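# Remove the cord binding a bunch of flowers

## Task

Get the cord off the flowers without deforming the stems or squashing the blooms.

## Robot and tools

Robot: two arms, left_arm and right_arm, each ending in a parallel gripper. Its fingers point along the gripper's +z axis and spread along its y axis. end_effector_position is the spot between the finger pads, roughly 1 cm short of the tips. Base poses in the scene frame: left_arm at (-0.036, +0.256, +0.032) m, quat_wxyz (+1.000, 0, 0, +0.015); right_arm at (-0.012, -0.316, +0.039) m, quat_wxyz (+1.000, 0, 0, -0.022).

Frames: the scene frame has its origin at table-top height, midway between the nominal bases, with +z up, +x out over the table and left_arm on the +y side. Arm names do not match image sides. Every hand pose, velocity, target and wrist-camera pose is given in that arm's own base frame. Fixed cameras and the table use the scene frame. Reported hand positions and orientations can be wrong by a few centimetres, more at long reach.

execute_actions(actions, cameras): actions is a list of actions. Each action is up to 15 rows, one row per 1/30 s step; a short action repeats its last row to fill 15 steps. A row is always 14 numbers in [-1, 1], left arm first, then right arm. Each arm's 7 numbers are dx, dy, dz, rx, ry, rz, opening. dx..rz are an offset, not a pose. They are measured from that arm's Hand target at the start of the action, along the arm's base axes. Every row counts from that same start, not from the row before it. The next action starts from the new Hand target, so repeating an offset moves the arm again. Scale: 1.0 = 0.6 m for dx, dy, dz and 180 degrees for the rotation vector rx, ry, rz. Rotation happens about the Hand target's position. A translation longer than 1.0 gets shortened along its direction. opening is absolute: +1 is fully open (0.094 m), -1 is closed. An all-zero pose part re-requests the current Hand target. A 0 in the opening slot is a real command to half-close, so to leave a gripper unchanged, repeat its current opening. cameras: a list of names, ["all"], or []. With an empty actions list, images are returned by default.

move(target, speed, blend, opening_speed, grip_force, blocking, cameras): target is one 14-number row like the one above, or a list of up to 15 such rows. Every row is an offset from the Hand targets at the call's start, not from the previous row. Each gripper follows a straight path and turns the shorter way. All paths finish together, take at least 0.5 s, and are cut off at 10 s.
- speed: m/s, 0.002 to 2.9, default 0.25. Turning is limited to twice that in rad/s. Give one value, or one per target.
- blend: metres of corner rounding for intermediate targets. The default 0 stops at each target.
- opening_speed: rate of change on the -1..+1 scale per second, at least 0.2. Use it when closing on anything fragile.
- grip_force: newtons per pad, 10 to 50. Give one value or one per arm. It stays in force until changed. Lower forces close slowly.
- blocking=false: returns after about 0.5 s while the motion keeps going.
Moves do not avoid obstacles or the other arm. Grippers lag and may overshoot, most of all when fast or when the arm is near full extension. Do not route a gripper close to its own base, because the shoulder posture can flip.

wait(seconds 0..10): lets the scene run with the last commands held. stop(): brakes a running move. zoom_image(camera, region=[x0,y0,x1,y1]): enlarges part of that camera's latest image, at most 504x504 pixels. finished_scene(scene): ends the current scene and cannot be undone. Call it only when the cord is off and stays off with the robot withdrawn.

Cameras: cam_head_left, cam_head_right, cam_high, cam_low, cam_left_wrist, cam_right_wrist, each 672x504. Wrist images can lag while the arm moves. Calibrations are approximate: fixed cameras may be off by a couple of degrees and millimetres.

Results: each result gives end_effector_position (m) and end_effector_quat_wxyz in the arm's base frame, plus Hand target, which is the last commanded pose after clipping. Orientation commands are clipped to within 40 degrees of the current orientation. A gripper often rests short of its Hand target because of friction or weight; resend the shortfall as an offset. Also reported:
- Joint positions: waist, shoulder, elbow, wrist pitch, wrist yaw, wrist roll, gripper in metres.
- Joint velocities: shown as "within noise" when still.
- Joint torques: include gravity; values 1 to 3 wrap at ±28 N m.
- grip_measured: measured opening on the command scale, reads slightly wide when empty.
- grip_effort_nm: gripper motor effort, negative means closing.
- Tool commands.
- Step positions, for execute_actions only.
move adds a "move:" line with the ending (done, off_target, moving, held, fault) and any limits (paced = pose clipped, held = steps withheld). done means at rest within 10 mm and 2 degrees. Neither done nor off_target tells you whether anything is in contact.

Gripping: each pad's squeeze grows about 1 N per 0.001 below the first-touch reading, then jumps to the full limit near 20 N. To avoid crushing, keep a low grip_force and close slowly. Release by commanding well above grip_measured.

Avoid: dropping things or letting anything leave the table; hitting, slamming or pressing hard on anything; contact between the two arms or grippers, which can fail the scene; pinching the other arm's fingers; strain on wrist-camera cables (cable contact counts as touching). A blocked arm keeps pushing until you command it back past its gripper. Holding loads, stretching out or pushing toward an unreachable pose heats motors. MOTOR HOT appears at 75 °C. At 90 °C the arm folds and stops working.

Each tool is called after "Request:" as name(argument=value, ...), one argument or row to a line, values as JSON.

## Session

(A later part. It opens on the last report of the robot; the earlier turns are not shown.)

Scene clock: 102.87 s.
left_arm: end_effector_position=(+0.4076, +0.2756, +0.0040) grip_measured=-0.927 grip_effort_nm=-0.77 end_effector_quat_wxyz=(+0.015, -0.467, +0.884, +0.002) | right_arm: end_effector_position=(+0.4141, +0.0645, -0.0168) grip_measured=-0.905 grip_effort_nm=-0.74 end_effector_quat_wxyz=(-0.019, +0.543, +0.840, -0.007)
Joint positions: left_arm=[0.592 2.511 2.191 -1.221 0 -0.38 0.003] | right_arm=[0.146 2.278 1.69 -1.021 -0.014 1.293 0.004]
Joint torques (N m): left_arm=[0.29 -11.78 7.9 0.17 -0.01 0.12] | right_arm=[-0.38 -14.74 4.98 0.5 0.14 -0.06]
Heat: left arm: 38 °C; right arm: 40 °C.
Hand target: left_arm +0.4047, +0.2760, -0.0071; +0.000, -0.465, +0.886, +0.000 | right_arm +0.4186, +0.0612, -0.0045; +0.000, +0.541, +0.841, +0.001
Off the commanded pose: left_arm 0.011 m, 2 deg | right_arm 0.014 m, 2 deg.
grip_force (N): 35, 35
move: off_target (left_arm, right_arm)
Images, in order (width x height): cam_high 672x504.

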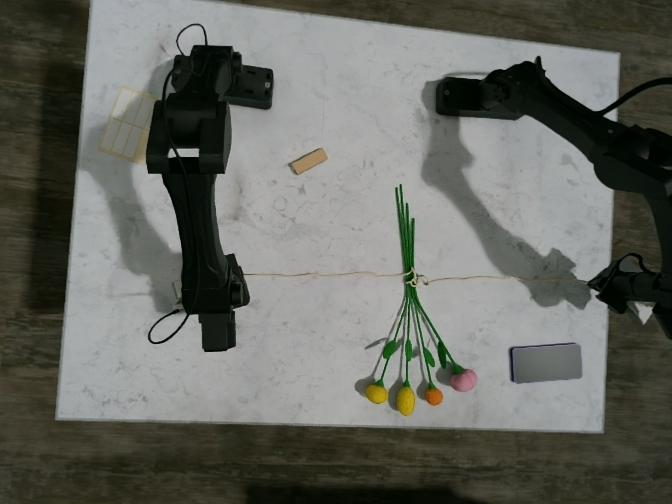

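Request:
move(
  target=[0,-0.075,-0.042,0,0,0,-1,0,0,0,0,0,0,-1],
  speed=0.08,
)

Request:
move(
  target=[0,0,0,0,0,0,-0.3,0,0,0,0,0,0,-1],
  speed=0.08,
  opening_speed=0.8,
)

Scene clock: 108.43 s.
left_arm: end_effector_position=(+0.4060, +0.2400, -0.0204) grip_measured=-0.927 grip_effort_nm=-0.77 end_effector_quat_wxyz=(+0.009, -0.465, +0.885, +0.006) | right_arm: end_effector_position=(+0.4142, +0.0645, -0.0168) grip_measured=-0.905 grip_effort_nm=-0.74 end_effector_quat_wxyz=(-0.019, +0.542, +0.840, -0.007)
Joint positions: left_arm=[0.527 2.442 1.967 -1.079 -0.011 -0.439 0.003] | right_arm=[0.146 2.278 1.69 -1.02 -0.014 1.293 0.004]
Joint torques (N m): left_arm=[-0.9 -13.34 3.75 0.54 0.09 -0.12] | right_arm=[-0.35 -14.56 5.04 0.53 0.14 -0.07]
Heat: left arm: 38 °C; right arm: 41 °C.
Hand target: left_arm +0.4049, +0.2310, -0.0322; +0.000, -0.464, +0.886, +0.000 | right_arm +0.4187, +0.0612, -0.0045; +0.000, +0.541, +0.841, +0.001
Off the commanded pose: left_arm 0.015 m, 1 deg | right_arm 0.014 m, 2 deg.
grip_force (N): 35, 35
move: off_target (left_arm, right_arm)

Scene clock: 109.53 s.
left_arm: end_effector_position=(+0.4151, +0.2347, -0.0202) grip_measured=-0.303 grip_effort_nm=0.16 end_effector_quat_wxyz=(+0.020, -0.461, +0.887, -0.005) | right_arm: end_effector_position=(+0.4142, +0.0645, -0.0168) grip_measured=-0.905 grip_effort_nm=-0.74 end_effector_quat_wxyz=(-0.019, +0.542, +0.840, -0.007)
Joint positions: left_arm=[0.517 2.441 1.966 -1.056 0.012 -0.441 0.033] | right_arm=[0.146 2.278 1.69 -1.02 -0.014 1.293 0.004]
Joint torques (N m): left_arm=[-0.25 -13.26 3.77 0.35 -0.11 -0.14] | right_arm=[-0.36 -14.67 5.03 0.52 0.13 -0.09]
Heat: left arm: 37 °C; right arm: 41 °C.
Hand target: left_arm +0.4048, +0.2310, -0.0322; +0.000, -0.465, +0.886, +0.000 | right_arm +0.4187, +0.0612, -0.0045; +0.000, +0.541, +0.841, +0.001
Off the commanded pose: left_arm 0.016 m, 2 deg | right_arm 0.014 m, 2 deg.
grip_force (N): 35, 35
move: off_target (left_arm, right_arm)

Request:
move(
  target=[
    [0,0,0.08,0,0,0,-0.3,0,0,0,0,0,0,-1],
    [0.023,-0.68,0.217,0,0,-0.807,-0.3,0,0,0,0,0,0,-1],
  ],
  speed=[0.12,0.3],
  blend=[0.02,0],
  cameras=["cam_high","cam_left_wrist"],
)

Scene clock: 130.83 s.
left_arm: end_effector_position=(+0.4197, -0.1776, +0.1067) grip_measured=-0.303 grip_effort_nm=0.14 end_effector_quat_wxyz=(+0.017, +0.702, +0.712, +0.004) | right_arm: end_effector_position=(+0.4142, +0.0645, -0.0168) grip_measured=-0.905 grip_effort_nm=-0.74 end_effector_quat_wxyz=(-0.019, +0.542, +0.840, -0.007)
Joint positions: left_arm=[-0.401 2.317 2.254 -1.475 0.005 1.156 0.033] | right_arm=[0.146 2.278 1.69 -1.02 -0.014 1.293 0.004]
Joint torques (N m): left_arm=[-0.2 -10.78 7.61 0.05 -0.06 0.07] | right_arm=[-0.43 -14.71 4.96 0.49 0.18 -0.04]
Heat: left arm: 37 °C; right arm: 44 °C.
Hand target: left_arm +0.4186, -0.1771, +0.0980; +0.000, +0.706, +0.708, +0.000 | right_arm +0.4187, +0.0612, -0.0045; +0.000, +0.541, +0.841, +0.001
Off the commanded pose: left_arm 0.009 m, 2 deg | right_arm 0.014 m, 2 deg.
grip_force (N): 35, 35
move: off_target (right_arm)
camera_calibration:
cam_left_wrist: T_world_to_cam=[[-0.999795, -0.00464931, -0.0196837, 0.420471], [-0.0121536, 0.916018, 0.400953, 0.164295], [0.0161665, 0.40111, -0.915887, 0.2526], [0, 0, 0, 1]] pos_world=[0.418298, -0.249863, 0.173755]
Images, in order (width x height): cam_high 672x504, cam_left_wrist 672x504.

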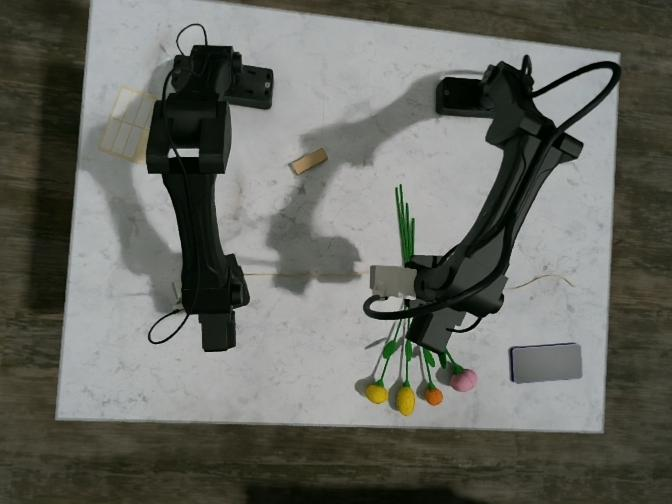

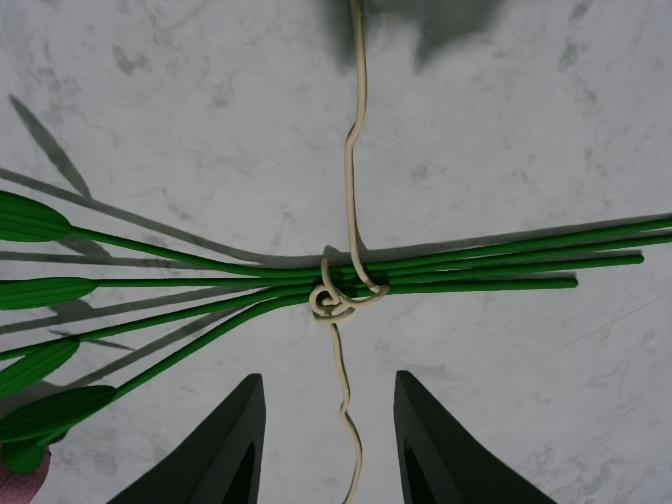

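Request:
move(
  target=[
    [-0.016,0.003,-0.15,0,0,0,-0.3,0,0,0,0,0,0,-1],
    [-0.016,0.003,-0.22,0,0,0,-0.3,0,0,0,0,0,0,-1],
  ],
  speed=[0.12,0.05],
  blend=[0.01,0],
  cameras=["cam_left_wrist","cam_head_right"],
)

Scene clock: 140.73 s.
left_arm: end_effector_position=(+0.4151, -0.1754, -0.0181) grip_measured=-0.303 grip_effort_nm=0.14 end_effector_quat_wxyz=(+0.016, +0.702, +0.712, +0.005) | right_arm: end_effector_position=(+0.4142, +0.0645, -0.0168) grip_measured=-0.905 grip_effort_nm=-0.74 end_effector_quat_wxyz=(-0.019, +0.542, +0.840, -0.007)
Joint positions: left_arm=[-0.401 2.334 1.783 -0.987 0.003 1.156 0.033] | right_arm=[0.146 2.278 1.69 -1.02 -0.014 1.293 0.004]
Joint torques (N m): left_arm=[-0.51 -10.92 4.9 0.42 -0.07 0.08] | right_arm=[-0.46 -14.53 4.96 0.49 0.12 -0.07]
Heat: left arm: 37 °C; right arm: 45 °C.
Hand target: left_arm +0.4089, -0.1753, -0.0340; +0.000, +0.707, +0.708, +0.000 | right_arm +0.4187, +0.0612, -0.0045; +0.000, +0.541, +0.841, +0.001
Off the commanded pose: left_arm 0.017 m, 2 deg | right_arm 0.014 m, 2 deg.
grip_force (N): 35, 35
move: off_target (left_arm, right_arm)
camera_calibration:
cam_left_wrist: T_world_to_cam=[[-0.9998, -0.00425061, -0.0195263, 0.413518], [-0.0117535, 0.915319, 0.402558, 0.211943], [0.0161617, 0.402708, -0.915186, 0.137892], [0, 0, 0, 1]] pos_world=[0.413698, -0.247768, 0.0489519]
Images, in order (width x height): cam_head_right 672x504, cam_left_wrist 672x504.

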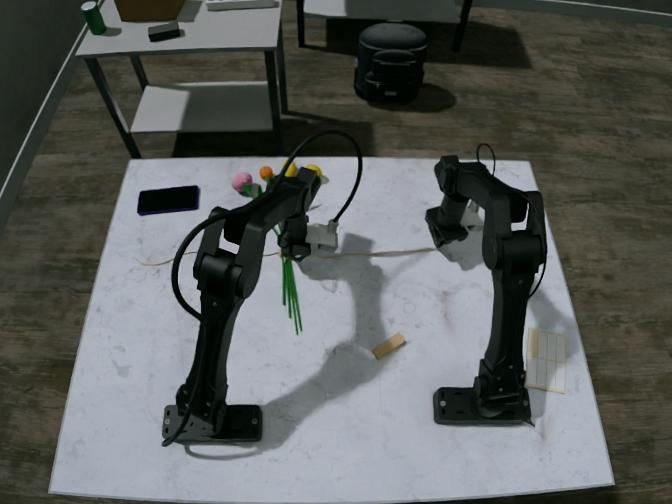

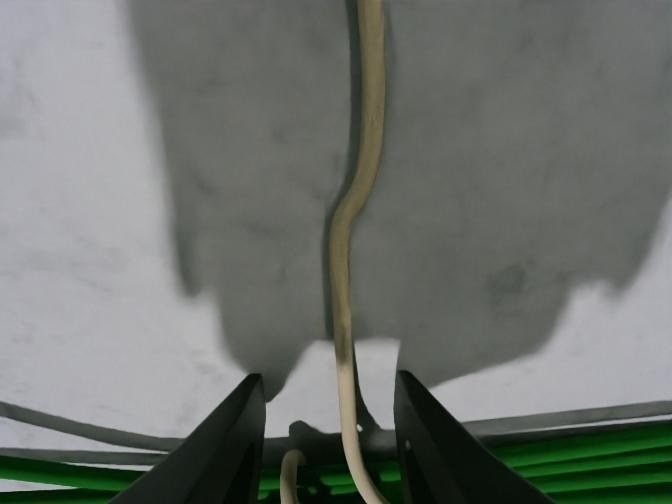

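Request:
move(
  target=[0,0,-0.007,0,0,0,-0.3,0,-0.083,0,0,0,0,-1],
  speed=0.05,
  cameras=["cam_left_wrist","cam_high"],
)

Scene clock: 146.37 s.
left_arm: end_effector_position=(+0.4165, -0.1760, -0.0193) grip_measured=-0.303 grip_effort_nm=0.14 end_effector_quat_wxyz=(+0.020, +0.702, +0.712, +0.006) | right_arm: end_effector_position=(+0.4143, +0.0153, -0.0167) grip_measured=-0.905 grip_effort_nm=-0.74 end_effector_quat_wxyz=(-0.020, +0.543, +0.840, -0.005)
Joint positions: left_arm=[-0.401 2.334 1.778 -0.974 0.003 1.156 0.033] | right_arm=[0.028 2.261 1.663 -1.011 -0.014 1.175 0.004]
Joint torques (N m): left_arm=[-0.44 -10.52 4.89 0.47 -0.08 0.04] | right_arm=[-0.5 -14.57 5.04 0.51 0.11 -0.08]
Heat: left arm: 37 °C; right arm: 45 °C.
Hand target: left_arm +0.4089, -0.1752, -0.0382; +0.000, +0.707, +0.708, +0.000 | right_arm +0.4186, +0.0114, -0.0045; +0.000, +0.541, +0.841, +0.001
Off the commanded pose: left_arm 0.020 m, 2 deg | right_arm 0.014 m, 2 deg.
grip_force (N): 35, 35
move: off_target (left_arm, right_arm)
camera_calibration:
cam_left_wrist: T_world_to_cam=[[-0.999638, -0.0043261, -0.0265393, 0.414627], [-0.0145795, 0.916505, 0.399758, 0.214351], [0.022594, 0.400001, -0.916236, 0.13375], [0, 0, 0, 1]] pos_world=[0.41458, -0.24816, 0.0478617]
Images, in order (width x height): cam_high 672x504, cam_left_wrist 672x504.

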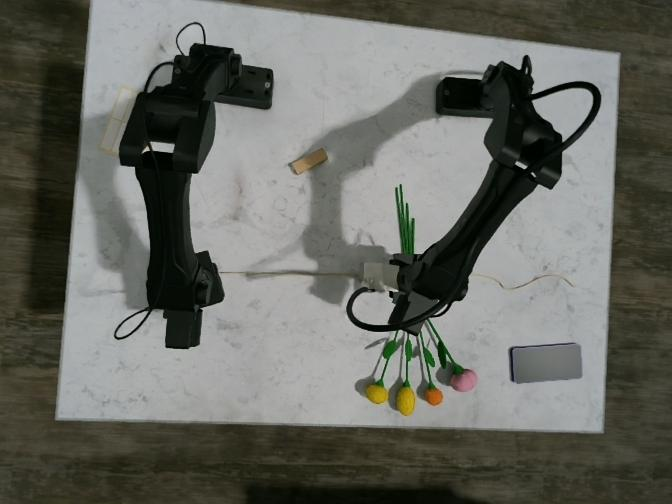

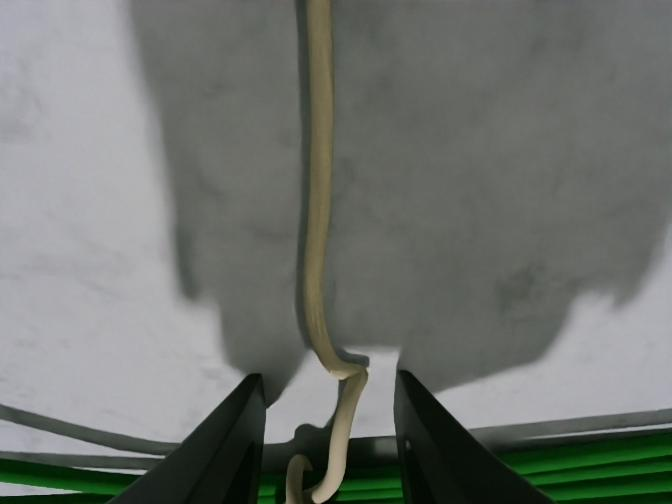

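Request:
move(
  target=[0,0,0,0,0,0,-0.3,-0.01,-0.20,0,0,0,0,-1],
  speed=0.06,
  cameras=["cam_left_wrist","cam_high"],
)

Scene clock: 150.67 s.
left_arm: end_effector_position=(+0.4187, -0.1792, -0.0191) grip_measured=-0.303 grip_effort_nm=0.14 end_effector_quat_wxyz=(+0.026, +0.703, +0.710, +0.008) | right_arm: end_effector_position=(+0.4055, -0.1003, -0.0134) grip_measured=-0.905 grip_effort_nm=-0.74 end_effector_quat_wxyz=(-0.015, +0.541, +0.841, +0.005)
Joint positions: left_arm=[-0.405 2.334 1.778 -0.961 0.005 1.156 0.033] | right_arm=[-0.253 2.257 1.67 -1.01 -0.018 0.891 0.004]
Joint torques (N m): left_arm=[-0.08 -10.63 4.89 0.39 -0.08 0.07] | right_arm=[-0.83 -11.58 8.06 0.32 0.14 -0.04]
Heat: left arm: 37 °C; right arm: 45 °C.
Hand target: left_arm +0.4089, -0.1752, -0.0382; +0.000, +0.706, +0.708, +0.000 | right_arm +0.4127, -0.1086, -0.0045; +0.000, +0.541, +0.841, +0.001
Off the commanded pose: left_arm 0.022 m, 3 deg | right_arm 0.014 m, 2 deg.
grip_force (N): 35, 35
move: off_target (left_arm, right_arm)
camera_calibration:
cam_left_wrist: T_world_to_cam=[[-0.999278, -0.00028545, -0.0379913, 0.417215], [-0.0152407, 0.918998, 0.393968, 0.217858], [0.0348014, 0.394262, -0.918339, 0.128991], [0, 0, 0, 1]] pos_world=[0.415745, -0.250948, 0.0484794]
Images, in order (width x height): cam_high 672x504, cam_left_wrist 672x504.

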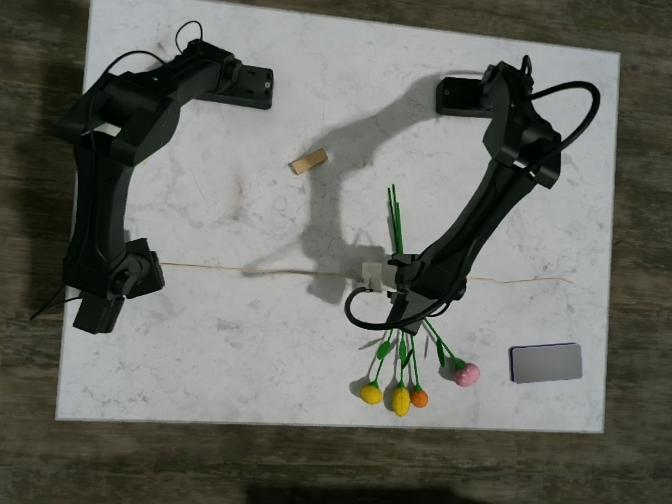

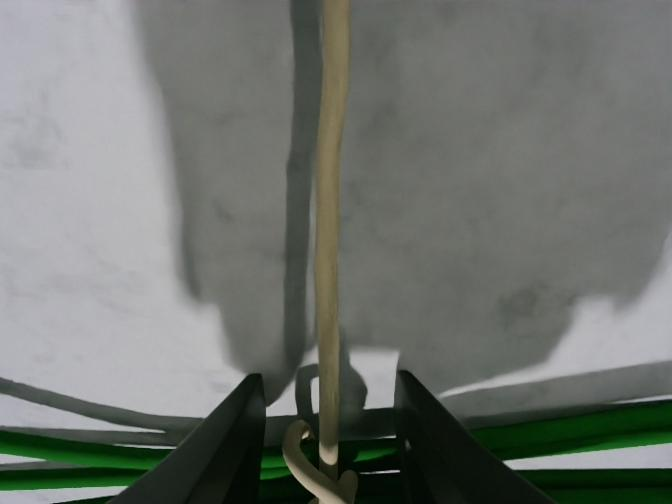

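Request:
move(
  target=[0,0,0,0,0,0,-0.3,-0.005,-0.07,0.02,0,0,0,-1],
  speed=0.05,
  cameras=["cam_left_wrist","cam_high"],
)

Scene clock: 155.17 s.
left_arm: end_effector_position=(+0.4186, -0.1798, -0.0191) grip_measured=-0.303 grip_effort_nm=0.14 end_effector_quat_wxyz=(+0.026, +0.704, +0.710, +0.007) | right_arm: end_effector_position=(+0.4057, -0.1421, +0.0048) grip_measured=-0.905 grip_effort_nm=-0.74 end_effector_quat_wxyz=(-0.007, +0.541, +0.841, +0.008)
Joint positions: left_arm=[-0.406 2.334 1.778 -0.96 0.006 1.156 0.033] | right_arm=[-0.347 2.266 1.761 -1.076 -0.019 0.796 0.004]
Joint torques (N m): left_arm=[-0.2 -10.35 4.81 0.34 -0.05 0.05] | right_arm=[-0.72 -10.39 8.39 0.31 0.21 -0.02]
Heat: left arm: 36 °C; right arm: 44 °C.
Hand target: left_arm +0.4089, -0.1752, -0.0382; +0.000, +0.707, +0.708, +0.000 | right_arm +0.4097, -0.1505, +0.0075; +0.000, +0.541, +0.841, +0.001
Off the commanded pose: left_arm 0.022 m, 3 deg | right_arm 0.010 m, 1 deg.
grip_force (N): 35, 35
move: off_target (left_arm)
camera_calibration:
cam_left_wrist: T_world_to_cam=[[-0.999266, 0.000453803, -0.0382952, 0.417213], [-0.0146306, 0.919566, 0.392664, 0.218223], [0.0353932, 0.392936, -0.918885, 0.128736], [0, 0, 0, 1]] pos_world=[0.415543, -0.251445, 0.0485819]
Images, in order (width x height): cam_high 672x504, cam_left_wrist 672x504.

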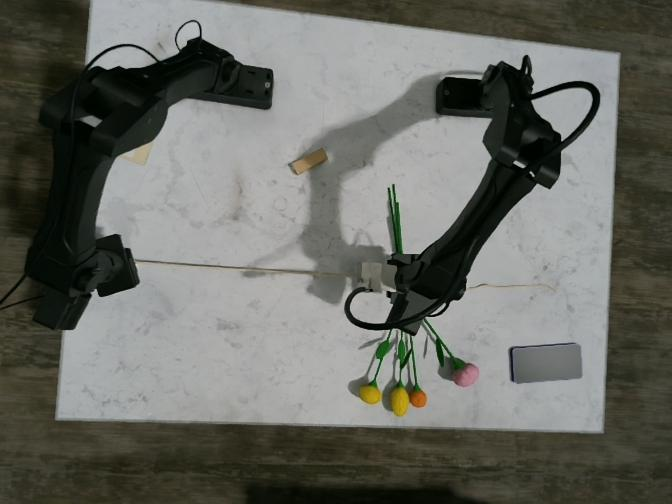

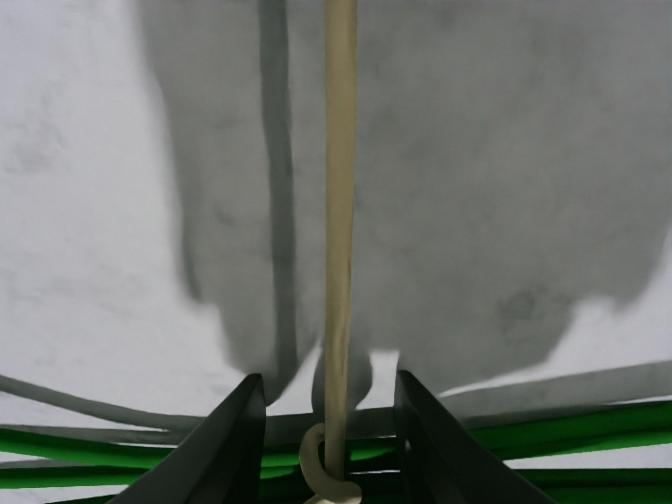

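Request:
move(
  target=[0,0,0,0,0,0,-0.3,-0.04,-0.24,0.18,0,0,0,-1],
  speed=0.06,
  cameras=["cam_left_wrist","cam_high","cam_head_right"],
)

Scene clock: 165.17 s.
left_arm: end_effector_position=(+0.4187, -0.1819, -0.0190) grip_measured=-0.303 grip_effort_nm=0.14 end_effector_quat_wxyz=(+0.029, +0.704, +0.709, +0.005) | right_arm: end_effector_position=(+0.3839, -0.2838, +0.1099) grip_measured=-0.905 grip_effort_nm=-0.74 end_effector_quat_wxyz=(+0.027, +0.541, +0.841, +0.008)
Joint positions: left_arm=[-0.408 2.334 1.778 -0.957 0.011 1.156 0.033] | right_arm=[-0.646 2.449 2.502 -1.572 -0.02 0.498 0.004]
Joint torques (N m): left_arm=[0.05 -10.47 4.89 0.35 -0.11 0.03] | right_arm=[-0.94 -12.03 8.46 0.59 0.19 -0.07]
Heat: left arm: 36 °C; right arm: 42 °C.
Hand target: left_arm +0.4089, -0.1752, -0.0382; +0.000, +0.707, +0.708, +0.000 | right_arm +0.3857, -0.2946, +0.1156; +0.000, +0.541, +0.841, +0.001
Off the commanded pose: left_arm 0.023 m, 3 deg | right_arm 0.012 m, 3 deg.
joint read past its limit (right arm) — joint 4 (wrist pitch), lower limit.
joint sent to its limit (right arm) — joint 4 (wrist pitch), lower limit. The joint targets are off in orientation, not in position.
grip_force (N): 35, 35
move: off_target (left_arm, right_arm)
camera_calibration:
cam_left_wrist: T_world_to_cam=[[-0.999229, 0.00243409, -0.0391825, 0.417656], [-0.012913, 0.92216, 0.386592, 0.21972], [0.0370736, 0.3868, -0.921418, 0.127706], [0, 0, 0, 1]] pos_world=[0.415437, -0.25303, 0.0490933]
Images, in order (width x height): cam_head_right 672x504, cam_high 672x504, cam_left_wrist 672x504.

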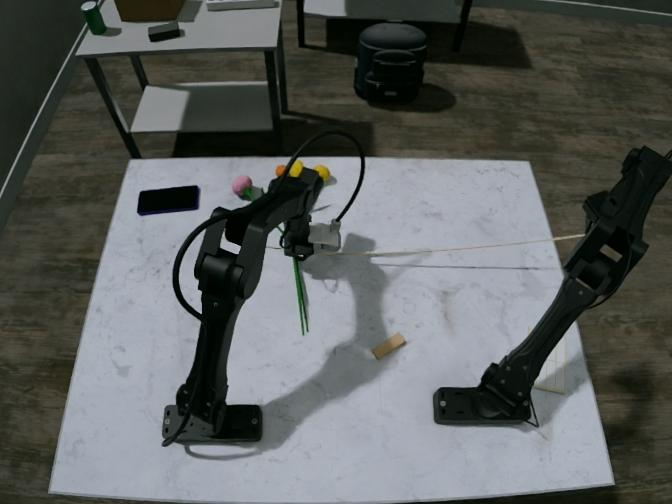

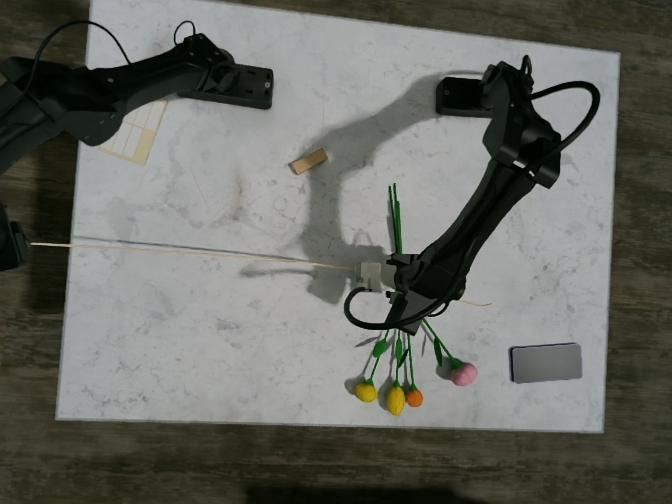

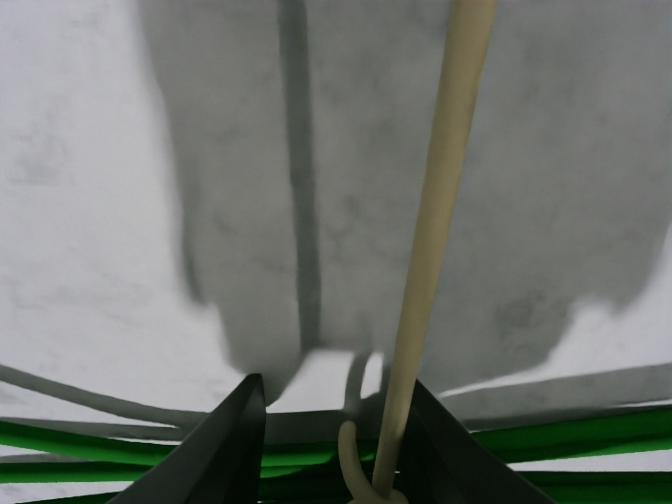

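Request:
move(
  target=[
    [0,0,0,0,0,0,-0.3,0.045,0.25,-0.19,0,0,0,-1],
    [0,0,0,0,0,0,-0.3,0.045,0.258,-0.25,0,0,0,-1],
  ],
  speed=[0.12,0.05],
  blend=[0.01,0],
)

Request:
move(
  target=[0,0,0,0,0,0,-0.3,0,0,0,0,0,0,0],
  opening_speed=0.6,
  cameras=["cam_high","cam_right_wrist"],
)

Scene clock: 180.07 s.
left_arm: end_effector_position=(+0.4191, -0.1807, -0.0191) grip_measured=-0.303 grip_effort_nm=0.14 end_effector_quat_wxyz=(+0.028, +0.704, +0.709, +0.008) | right_arm: end_effector_position=(+0.4104, -0.1412, -0.0239) grip_measured=-0.905 grip_effort_nm=-0.74 end_effector_quat_wxyz=(-0.005, +0.541, +0.841, +0.005)
Joint positions: left_arm=[-0.408 2.334 1.778 -0.957 0.005 1.156 0.033] | right_arm=[-0.339 2.316 1.728 -0.991 -0.012 0.804 0.004]
Joint torques (N m): left_arm=[-0.21 -10.47 4.79 0.3 -0.1 0.06] | right_arm=[0.79 -10.4 4.45 0.9 0.14 0.05]
Heat: left arm: 36 °C; right arm: 40 °C.
Hand target: left_arm +0.4089, -0.1752, -0.0382; +0.000, +0.707, +0.708, +0.000 | right_arm +0.4126, -0.1398, -0.0344; +0.000, +0.541, +0.841, +0.001
Off the commanded pose: left_arm 0.022 m, 3 deg | right_arm 0.011 m, 1 deg.
grip_force (N): 35, 35
move: off_target (left_arm, right_arm)

Scene clock: 181.93 s.
left_arm: end_effector_position=(+0.4191, -0.1807, -0.0191) grip_measured=-0.303 grip_effort_nm=0.14 end_effector_quat_wxyz=(+0.028, +0.704, +0.709, +0.008) | right_arm: end_effector_position=(+0.4099, -0.1427, -0.0239) grip_measured=-0.002 grip_effort_nm=0.11 end_effector_quat_wxyz=(-0.004, +0.541, +0.841, +0.001)
Joint positions: left_arm=[-0.408 2.334 1.778 -0.957 0.005 1.156 0.033] | right_arm=[-0.339 2.316 1.728 -0.991 -0.003 0.805 0.047]
Joint torques (N m): left_arm=[-0.01 -10.58 4.74 0.32 -0.05 0.04] | right_arm=[0.8 -10.63 4.44 0.88 0.05 0.07]
Heat: left arm: 36 °C; right arm: 40 °C.
Hand target: left_arm +0.4089, -0.1752, -0.0382; +0.000, +0.707, +0.708, +0.000 | right_arm +0.4126, -0.1398, -0.0344; +0.000, +0.541, +0.841, +0.001
Off the commanded pose: left_arm 0.022 m, 3 deg | right_arm 0.011 m, 0 deg.
grip_force (N): 35, 35
move: off_target (left_arm, right_arm)
camera_calibration:
cam_right_wrist: T_world_to_cam=[[-0.909095, -0.416544, -0.0061221, 0.313311], [-0.380969, 0.825329, 0.416766, 0.321783], [-0.168548, 0.381212, -0.908993, 0.190639], [0, 0, 0, 1]] pos_world=[0.439551, -0.207743, 0.0410997]
Images, in order (width x height): cam_high 672x504, cam_right_wrist 672x504.

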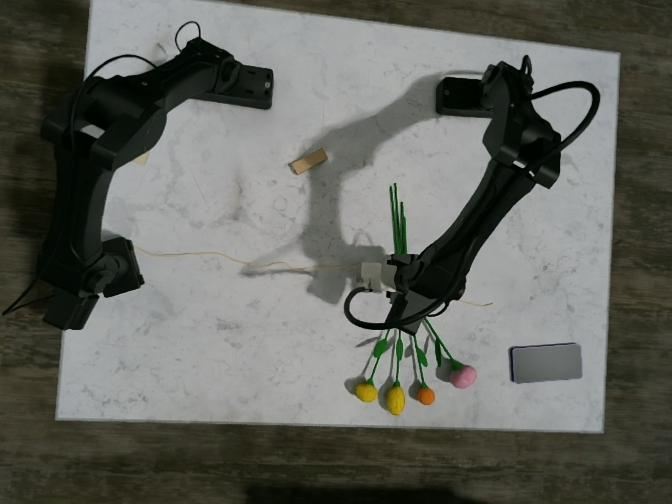

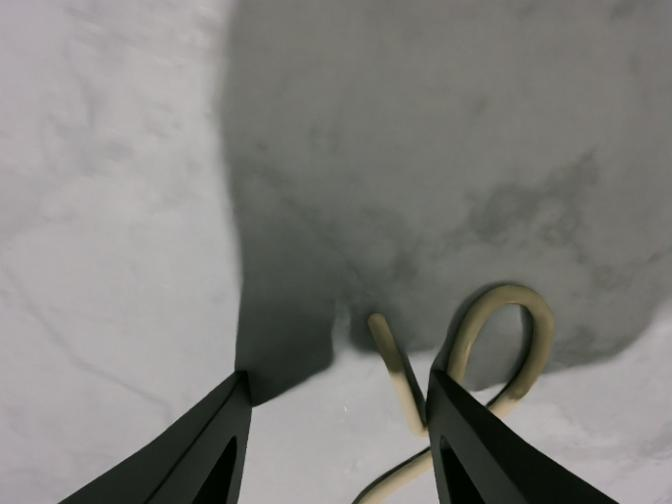

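Request:
move(
  target=[
    [0,0,0,0,0,0,-0.3,0,0,0.15,0,0,0,0],
    [0,0,0,0,0,0,-0.3,0,0.567,0.208,0,0,0,0],
  ],
  speed=[0.1,0.2],
  blend=[0.02,0],
  cameras=["cam_high","cam_right_wrist"],
)

Scene clock: 190.33 s.
left_arm: end_effector_position=(+0.4191, -0.1807, -0.0191) grip_measured=-0.303 grip_effort_nm=0.14 end_effector_quat_wxyz=(+0.028, +0.704, +0.709, +0.008) | right_arm: end_effector_position=(+0.4101, +0.2032, +0.0889) grip_measured=-0.001 grip_effort_nm=0.09 end_effector_quat_wxyz=(-0.001, +0.535, +0.845, +0.005)
Joint positions: left_arm=[-0.408 2.334 1.778 -0.957 0.005 1.156 0.033] | right_arm=[0.455 2.354 2.247 -1.458 -0.007 1.583 0.047]
Joint torques (N m): left_arm=[-0.09 -10.52 4.74 0.32 -0.05 0.09] | right_arm=[-0.49 -10.93 8.43 0.29 0.1 0.11]
Heat: left arm: 36 °C; right arm: 41 °C.
Hand target: left_arm +0.4089, -0.1752, -0.0382; +0.000, +0.707, +0.708, +0.000 | right_arm +0.4127, +0.2005, +0.0905; +0.000, +0.541, +0.841, +0.001
Off the commanded pose: left_arm 0.022 m, 3 deg | right_arm 0.004 m, 1 deg.
grip_force (N): 35, 35
move: off_target (left_arm)
camera_calibration:
cam_right_wrist: T_world_to_cam=[[-0.902368, -0.430663, -0.0161754, 0.459185], [-0.39767, 0.817598, 0.416404, -0.00209017], [-0.166105, 0.382182, -0.909036, 0.160172], [0, 0, 0, 1]] pos_world=[0.440128, 0.138248, 0.1539]
Images, in order (width x height): cam_high 672x504, cam_right_wrist 672x504.

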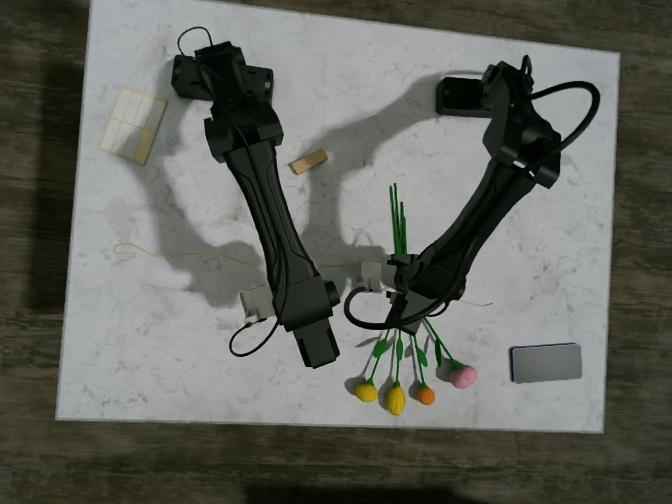

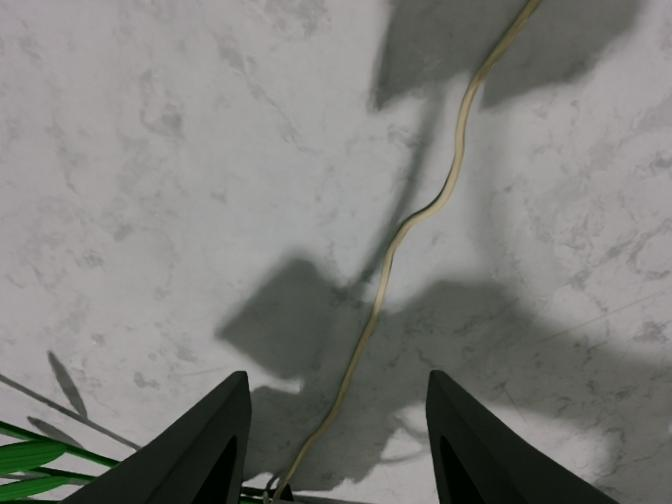

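Request:
move(
  target=[
    [0,0,0,0,0,0,-0.3,-0.066,0.024,-0.1,0,0,0,0],
    [0,0,0,0,0,0,-0.3,-0.066,0.024,-0.214,0,0,0,0],
  ],
  speed=[0.12,0.05],
  blend=[0.01,0],
  cameras=["cam_right_wrist","cam_high"],
)

Scene clock: 198.70 s.
left_arm: end_effector_position=(+0.4191, -0.1807, -0.0191) grip_measured=-0.303 grip_effort_nm=0.14 end_effector_quat_wxyz=(+0.028, +0.704, +0.709, +0.008) | right_arm: end_effector_position=(+0.3770, +0.2163, -0.0235) grip_measured=-0.001 grip_effort_nm=0.09 end_effector_quat_wxyz=(+0.002, +0.539, +0.842, +0.011)
Joint positions: left_arm=[-0.408 2.334 1.778 -0.957 0.005 1.156 0.033] | right_arm=[0.516 2.291 1.685 -0.945 -0.007 1.654 0.047]
Joint torques (N m): left_arm=[-0.01 -10.54 4.79 0.3 -0.05 0.05] | right_arm=[0.36 -9.57 4.4 0.78 0.09 0.08]
Heat: left arm: 36 °C; right arm: 40 °C.
Hand target: left_arm +0.4089, -0.1752, -0.0382; +0.000, +0.707, +0.708, +0.000 | right_arm +0.3731, +0.2149, -0.0379; +0.000, +0.541, +0.841, +0.001
Off the commanded pose: left_arm 0.022 m, 3 deg | right_arm 0.015 m, 1 deg.
grip_force (N): 35, 35
move: off_target (left_arm, right_arm)
camera_calibration:
cam_right_wrist: T_world_to_cam=[[-0.906474, -0.421217, -0.0296902, 0.432392], [-0.394088, 0.818645, 0.41775, 0.0192304], [-0.151658, 0.39038, -0.908077, 0.0403049], [0, 0, 0, 1]] pos_world=[0.405643, 0.150654, 0.0414042]
Images, in order (width x height): cam_high 672x504, cam_right_wrist 672x504.

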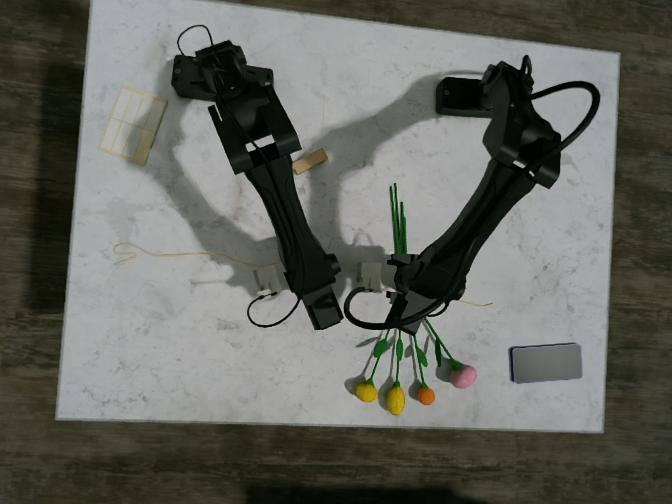

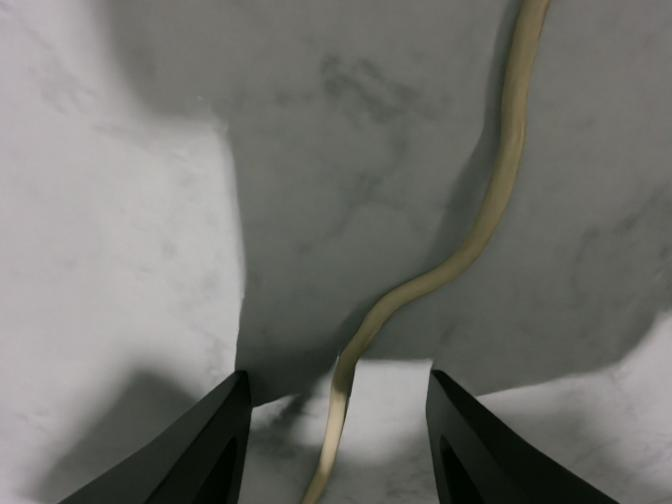

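Request:
move(
  target=[0,0,0,0,0,0,-0.3,0,0,0,0,0,0,-1],
  speed=0.03,
  cameras=["cam_right_wrist"],
)

Scene clock: 202.77 s.
left_arm: end_effector_position=(+0.4191, -0.1807, -0.0191) grip_measured=-0.303 grip_effort_nm=0.14 end_effector_quat_wxyz=(+0.028, +0.704, +0.709, +0.008) | right_arm: end_effector_position=(+0.3797, +0.2178, -0.0236) grip_measured=-0.900 grip_effort_nm=-0.70 end_effector_quat_wxyz=(+0.005, +0.539, +0.842, +0.016)
Joint positions: left_arm=[-0.408 2.334 1.778 -0.957 0.005 1.156 0.033] | right_arm=[0.516 2.291 1.684 -0.931 -0.007 1.654 0.005]
Joint torques (N m): left_arm=[0.05 -10.56 4.92 0.33 0 0.01] | right_arm=[0.36 -9.46 4.42 0.66 0.1 0.07]
Heat: left arm: 36 °C; right arm: 39 °C.
Hand target: left_arm +0.4089, -0.1752, -0.0382; +0.000, +0.707, +0.708, +0.000 | right_arm +0.3730, +0.2149, -0.0380; +0.000, +0.541, +0.841, +0.001
Off the commanded pose: left_arm 0.022 m, 3 deg | right_arm 0.016 m, 2 deg.
grip_force (N): 35, 35
move: off_target (left_arm, right_arm)
camera_calibration:
cam_right_wrist: T_world_to_cam=[[-0.906085, -0.420981, -0.0422492, 0.434982], [-0.398662, 0.816046, 0.418495, 0.0214704], [-0.141701, 0.396035, -0.907236, 0.0349576], [0, 0, 0, 1]] pos_world=[0.407643, 0.151754, 0.0411071]
Images, in order (width x height): cam_right_wrist 672x504.

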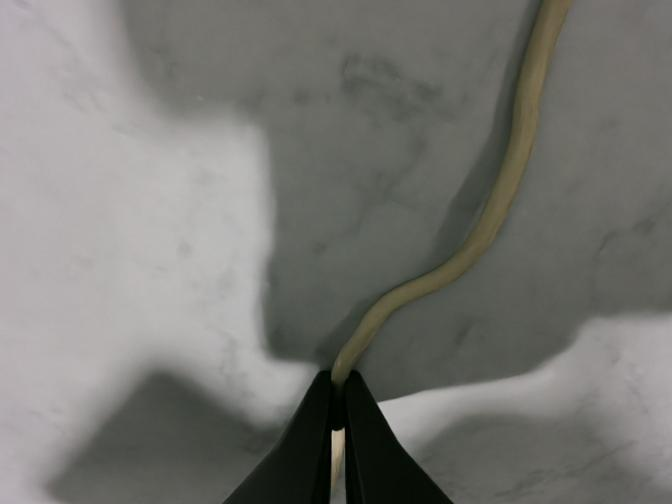

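Request:
move(
  target=[0,0,0,0,0,0,-0.3,0.025,-0.33,0.035,0,0,0,-1],
  speed=0.07,
  cameras=["cam_left_wrist","cam_high"],
)

Scene clock: 207.83 s.
left_arm: end_effector_position=(+0.4191, -0.1918, -0.0186) grip_measured=-0.303 grip_effort_nm=0.14 end_effector_quat_wxyz=(+0.042, +0.707, +0.706, -0.005) | right_arm: end_effector_position=(+0.3918, +0.0355, -0.0242) grip_measured=-0.902 grip_effort_nm=-0.74 end_effector_quat_wxyz=(-0.019, +0.537, +0.843, +0.027)
Joint positions: left_arm=[-0.416 2.334 1.778 -0.939 0.04 1.156 0.033] | right_arm=[0.058 2.162 1.462 -0.871 -0.065 1.193 0.005]
Joint torques (N m): left_arm=[0.49 -10.71 4.82 0.15 -0.37 0.07] | right_arm=[-1.62 -12.71 4.64 0.28 0.63 -0.13]
Heat: left arm: 36 °C; right arm: 39 °C.
Hand target: left_arm +0.4090, -0.1752, -0.0382; +0.000, +0.706, +0.708, +0.000 | right_arm +0.3880, +0.0169, -0.0170; +0.000, +0.541, +0.841, +0.001
Off the commanded pose: left_arm 0.028 m, 5 deg | right_arm 0.020 m, 4 deg.
grip_force (N): 35, 35
move: off_target (left_arm, right_arm)
camera_calibration:
cam_left_wrist: T_world_to_cam=[[-0.998956, 0.0113871, -0.0442307, 0.419633], [-0.00511476, 0.934439, 0.356086, 0.22726], [0.0453857, 0.35594, -0.933406, 0.122253], [0, 0, 0, 1]] pos_world=[0.414809, -0.260654, 0.0517485]
Images, in order (width x height): cam_high 672x504, cam_left_wrist 672x504.

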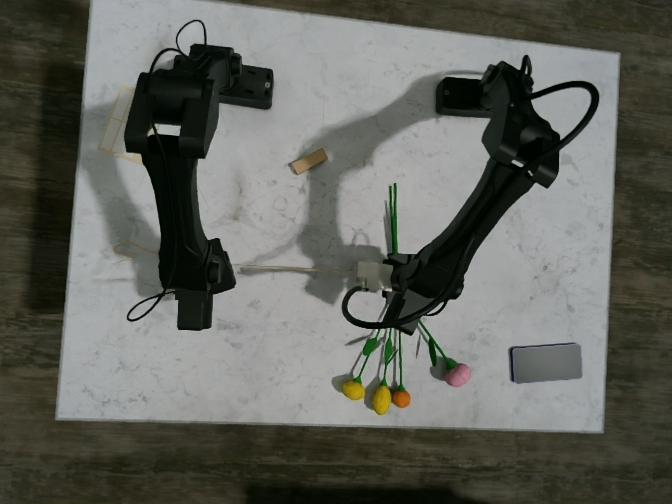

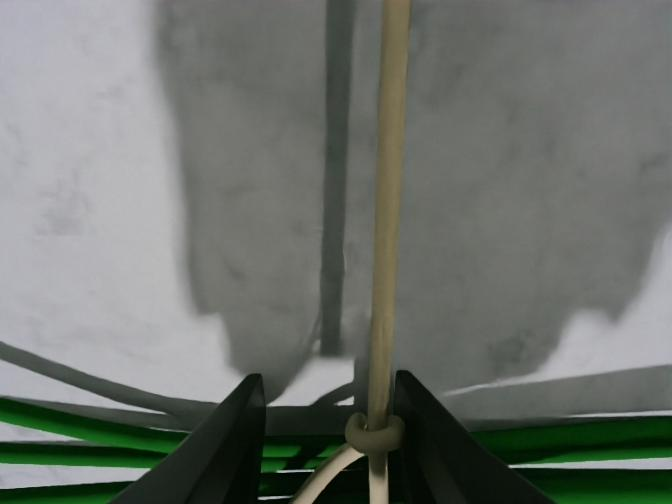

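Request:
wait(
  seconds=0,
  cameras=["cam_low","cam_head_left","cam_high"],
)

Request:
zoom_image(
  camera="cam_low",
  region=[200, 200, 452, 390],
)

Request:
zoom_image(
  camera="cam_high",
  region=[340, 220, 508, 346],
)

Scene clock: 213.23 s.
left_arm: end_effector_position=(+0.4191, -0.1918, -0.0186) grip_measured=-0.303 grip_effort_nm=0.14 end_effector_quat_wxyz=(+0.042, +0.707, +0.706, -0.005) | right_arm: end_effector_position=(+0.3918, +0.0355, -0.0242) grip_measured=-0.902 grip_effort_nm=-0.74 end_effector_quat_wxyz=(-0.019, +0.537, +0.843, +0.027)
Joint positions: left_arm=[-0.416 2.334 1.778 -0.939 0.04 1.156 0.033] | right_arm=[0.058 2.162 1.462 -0.871 -0.065 1.192 0.005]
Joint torques (N m): left_arm=[0.59 -10.7 4.89 0.15 -0.39 0] | right_arm=[-1.59 -12.7 4.67 0.29 0.63 -0.11]
Heat: left arm: 36 °C; right arm: 39 °C.
Hand target: left_arm +0.4090, -0.1752, -0.0382; +0.000, +0.706, +0.708, +0.000 | right_arm +0.3880, +0.0169, -0.0170; +0.000, +0.541, +0.841, +0.001
Tool commands: left_gripper/opening=-0.3 right_gripper/opening=-1.0
Off the commanded pose: left_arm 0.028 m, 5 deg | right_arm 0.020 m, 4 deg.
grip_force (N): 35, 35
Images, in order (width x height): cam_head_left 672x504, cam_high 672x504, cam_low 672x504.

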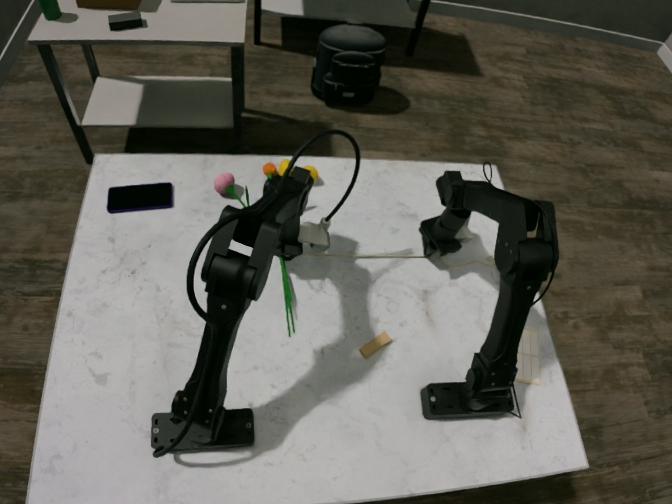

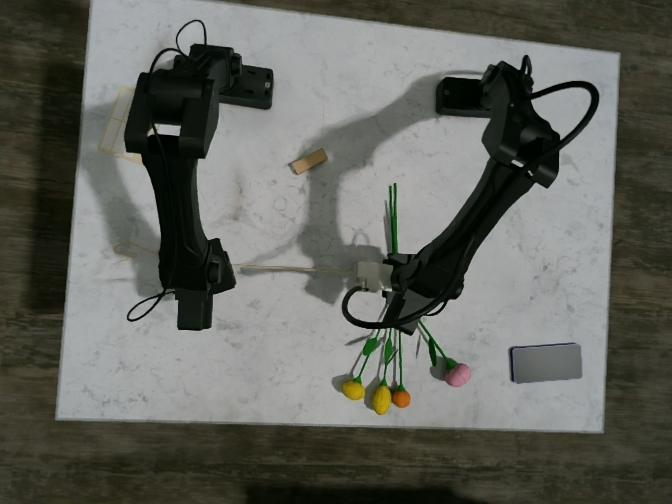

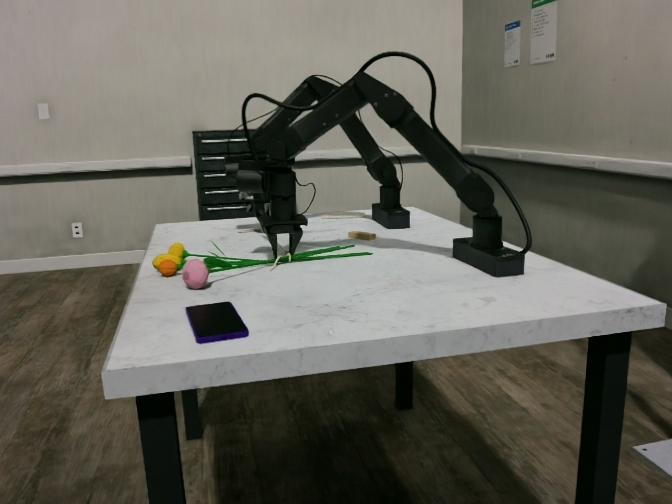

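Scaled by 2.000 from the camera's 672x504 image, which has a finer 960x720 frame.

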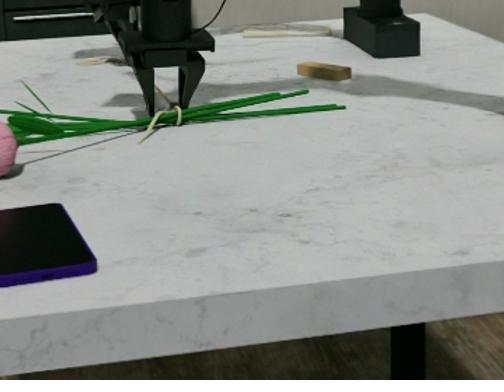

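Scaled by 3.000 from the camera's 672x504 image, which has a finer 960x720 frame.

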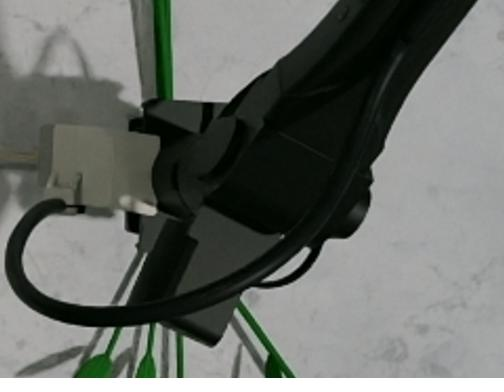

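Request:
move(
  target=[0,0,0,0,0,0,-0.3,0.01,-0.05,0.01,0,0,0,-1],
  speed=0.04,
  cameras=["cam_left_wrist","cam_low","cam_high"],
)

Request:
zoom_image(
  camera="cam_low",
  region=[220, 210, 346, 305],
)

Scene clock: 216.87 s.
left_arm: end_effector_position=(+0.4192, -0.1915, -0.0187) grip_measured=-0.303 grip_effort_nm=0.14 end_effector_quat_wxyz=(+0.042, +0.708, +0.705, -0.003) | right_arm: end_effector_position=(+0.3853, +0.0038, -0.0242) grip_measured=-0.902 grip_effort_nm=-0.74 end_effector_quat_wxyz=(-0.028, +0.538, +0.842, +0.016)
Joint positions: left_arm=[-0.417 2.334 1.778 -0.939 0.036 1.156 0.033] | right_arm=[-0.019 2.162 1.462 -0.903 -0.056 1.117 0.005]
Joint torques (N m): left_arm=[0.75 -10.65 4.85 0.15 -0.34 0.07] | right_arm=[-1.62 -12 7.5 0.22 0.57 -0.12]
Heat: left arm: 36 °C; right arm: 38 °C.
Hand target: left_arm +0.4089, -0.1751, -0.0382; +0.000, +0.706, +0.708, +0.000 | right_arm +0.3940, -0.0132, -0.0110; +0.000, +0.541, +0.841, +0.001
Off the commanded pose: left_arm 0.027 m, 5 deg | right_arm 0.023 m, 4 deg.
grip_force (N): 35, 35
move: off_target (left_arm, right_arm)
camera_calibration:
cam_left_wrist: T_world_to_cam=[[-0.998882, 0.0119457, -0.0457497, 0.419812], [-0.00529583, 0.933208, 0.359298, 0.22693], [0.046986, 0.359139, -0.932101, 0.122168], [0, 0, 0, 1]] pos_world=[0.414804, -0.260663, 0.0515441]
Images, in order (width x height): cam_high 672x504, cam_low 672x504, cam_left_wrist 672x504.

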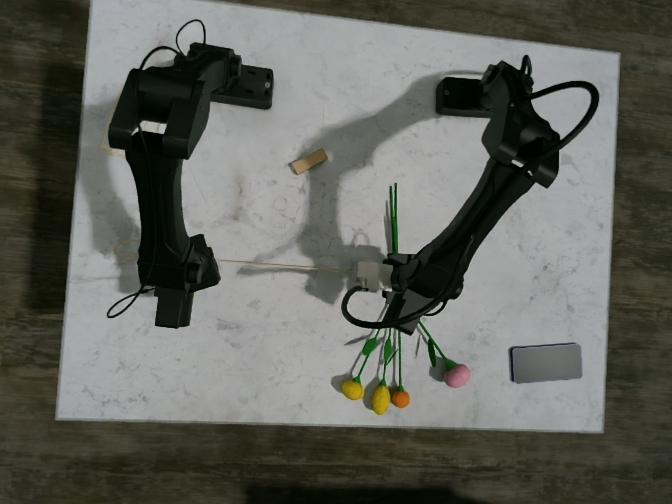

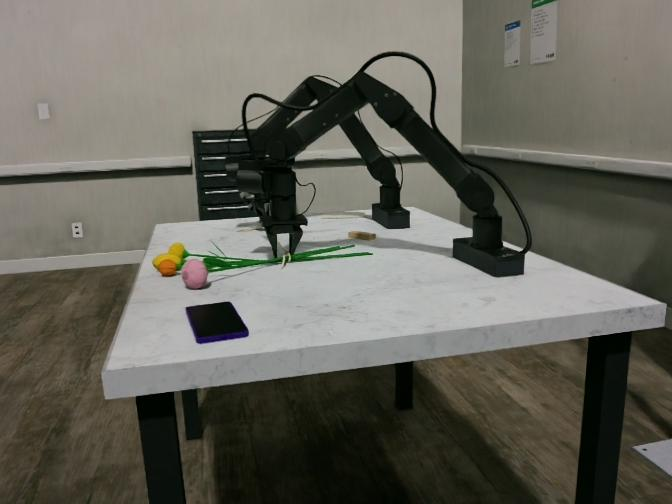

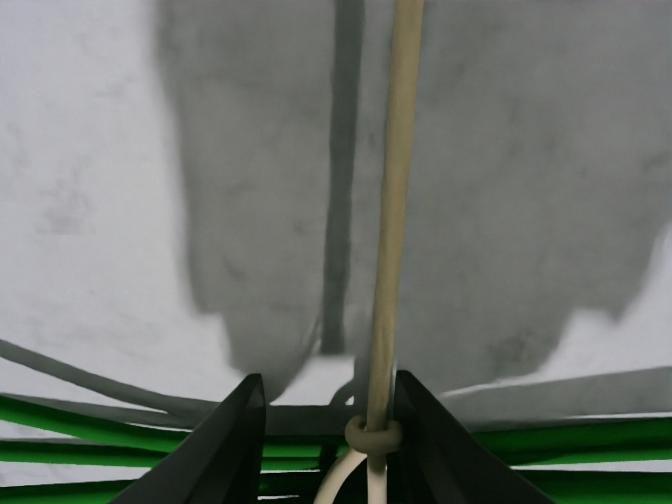

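Scaled by 4.000 from the camera's 672x504 image, which has a finer 960x720 frame.

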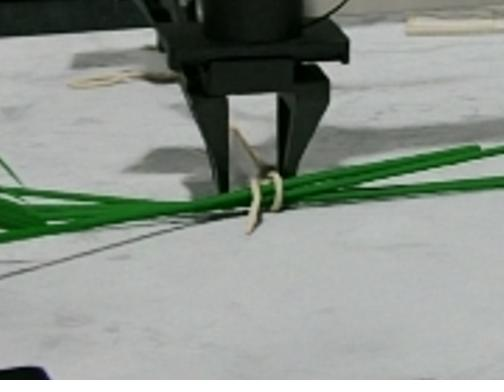

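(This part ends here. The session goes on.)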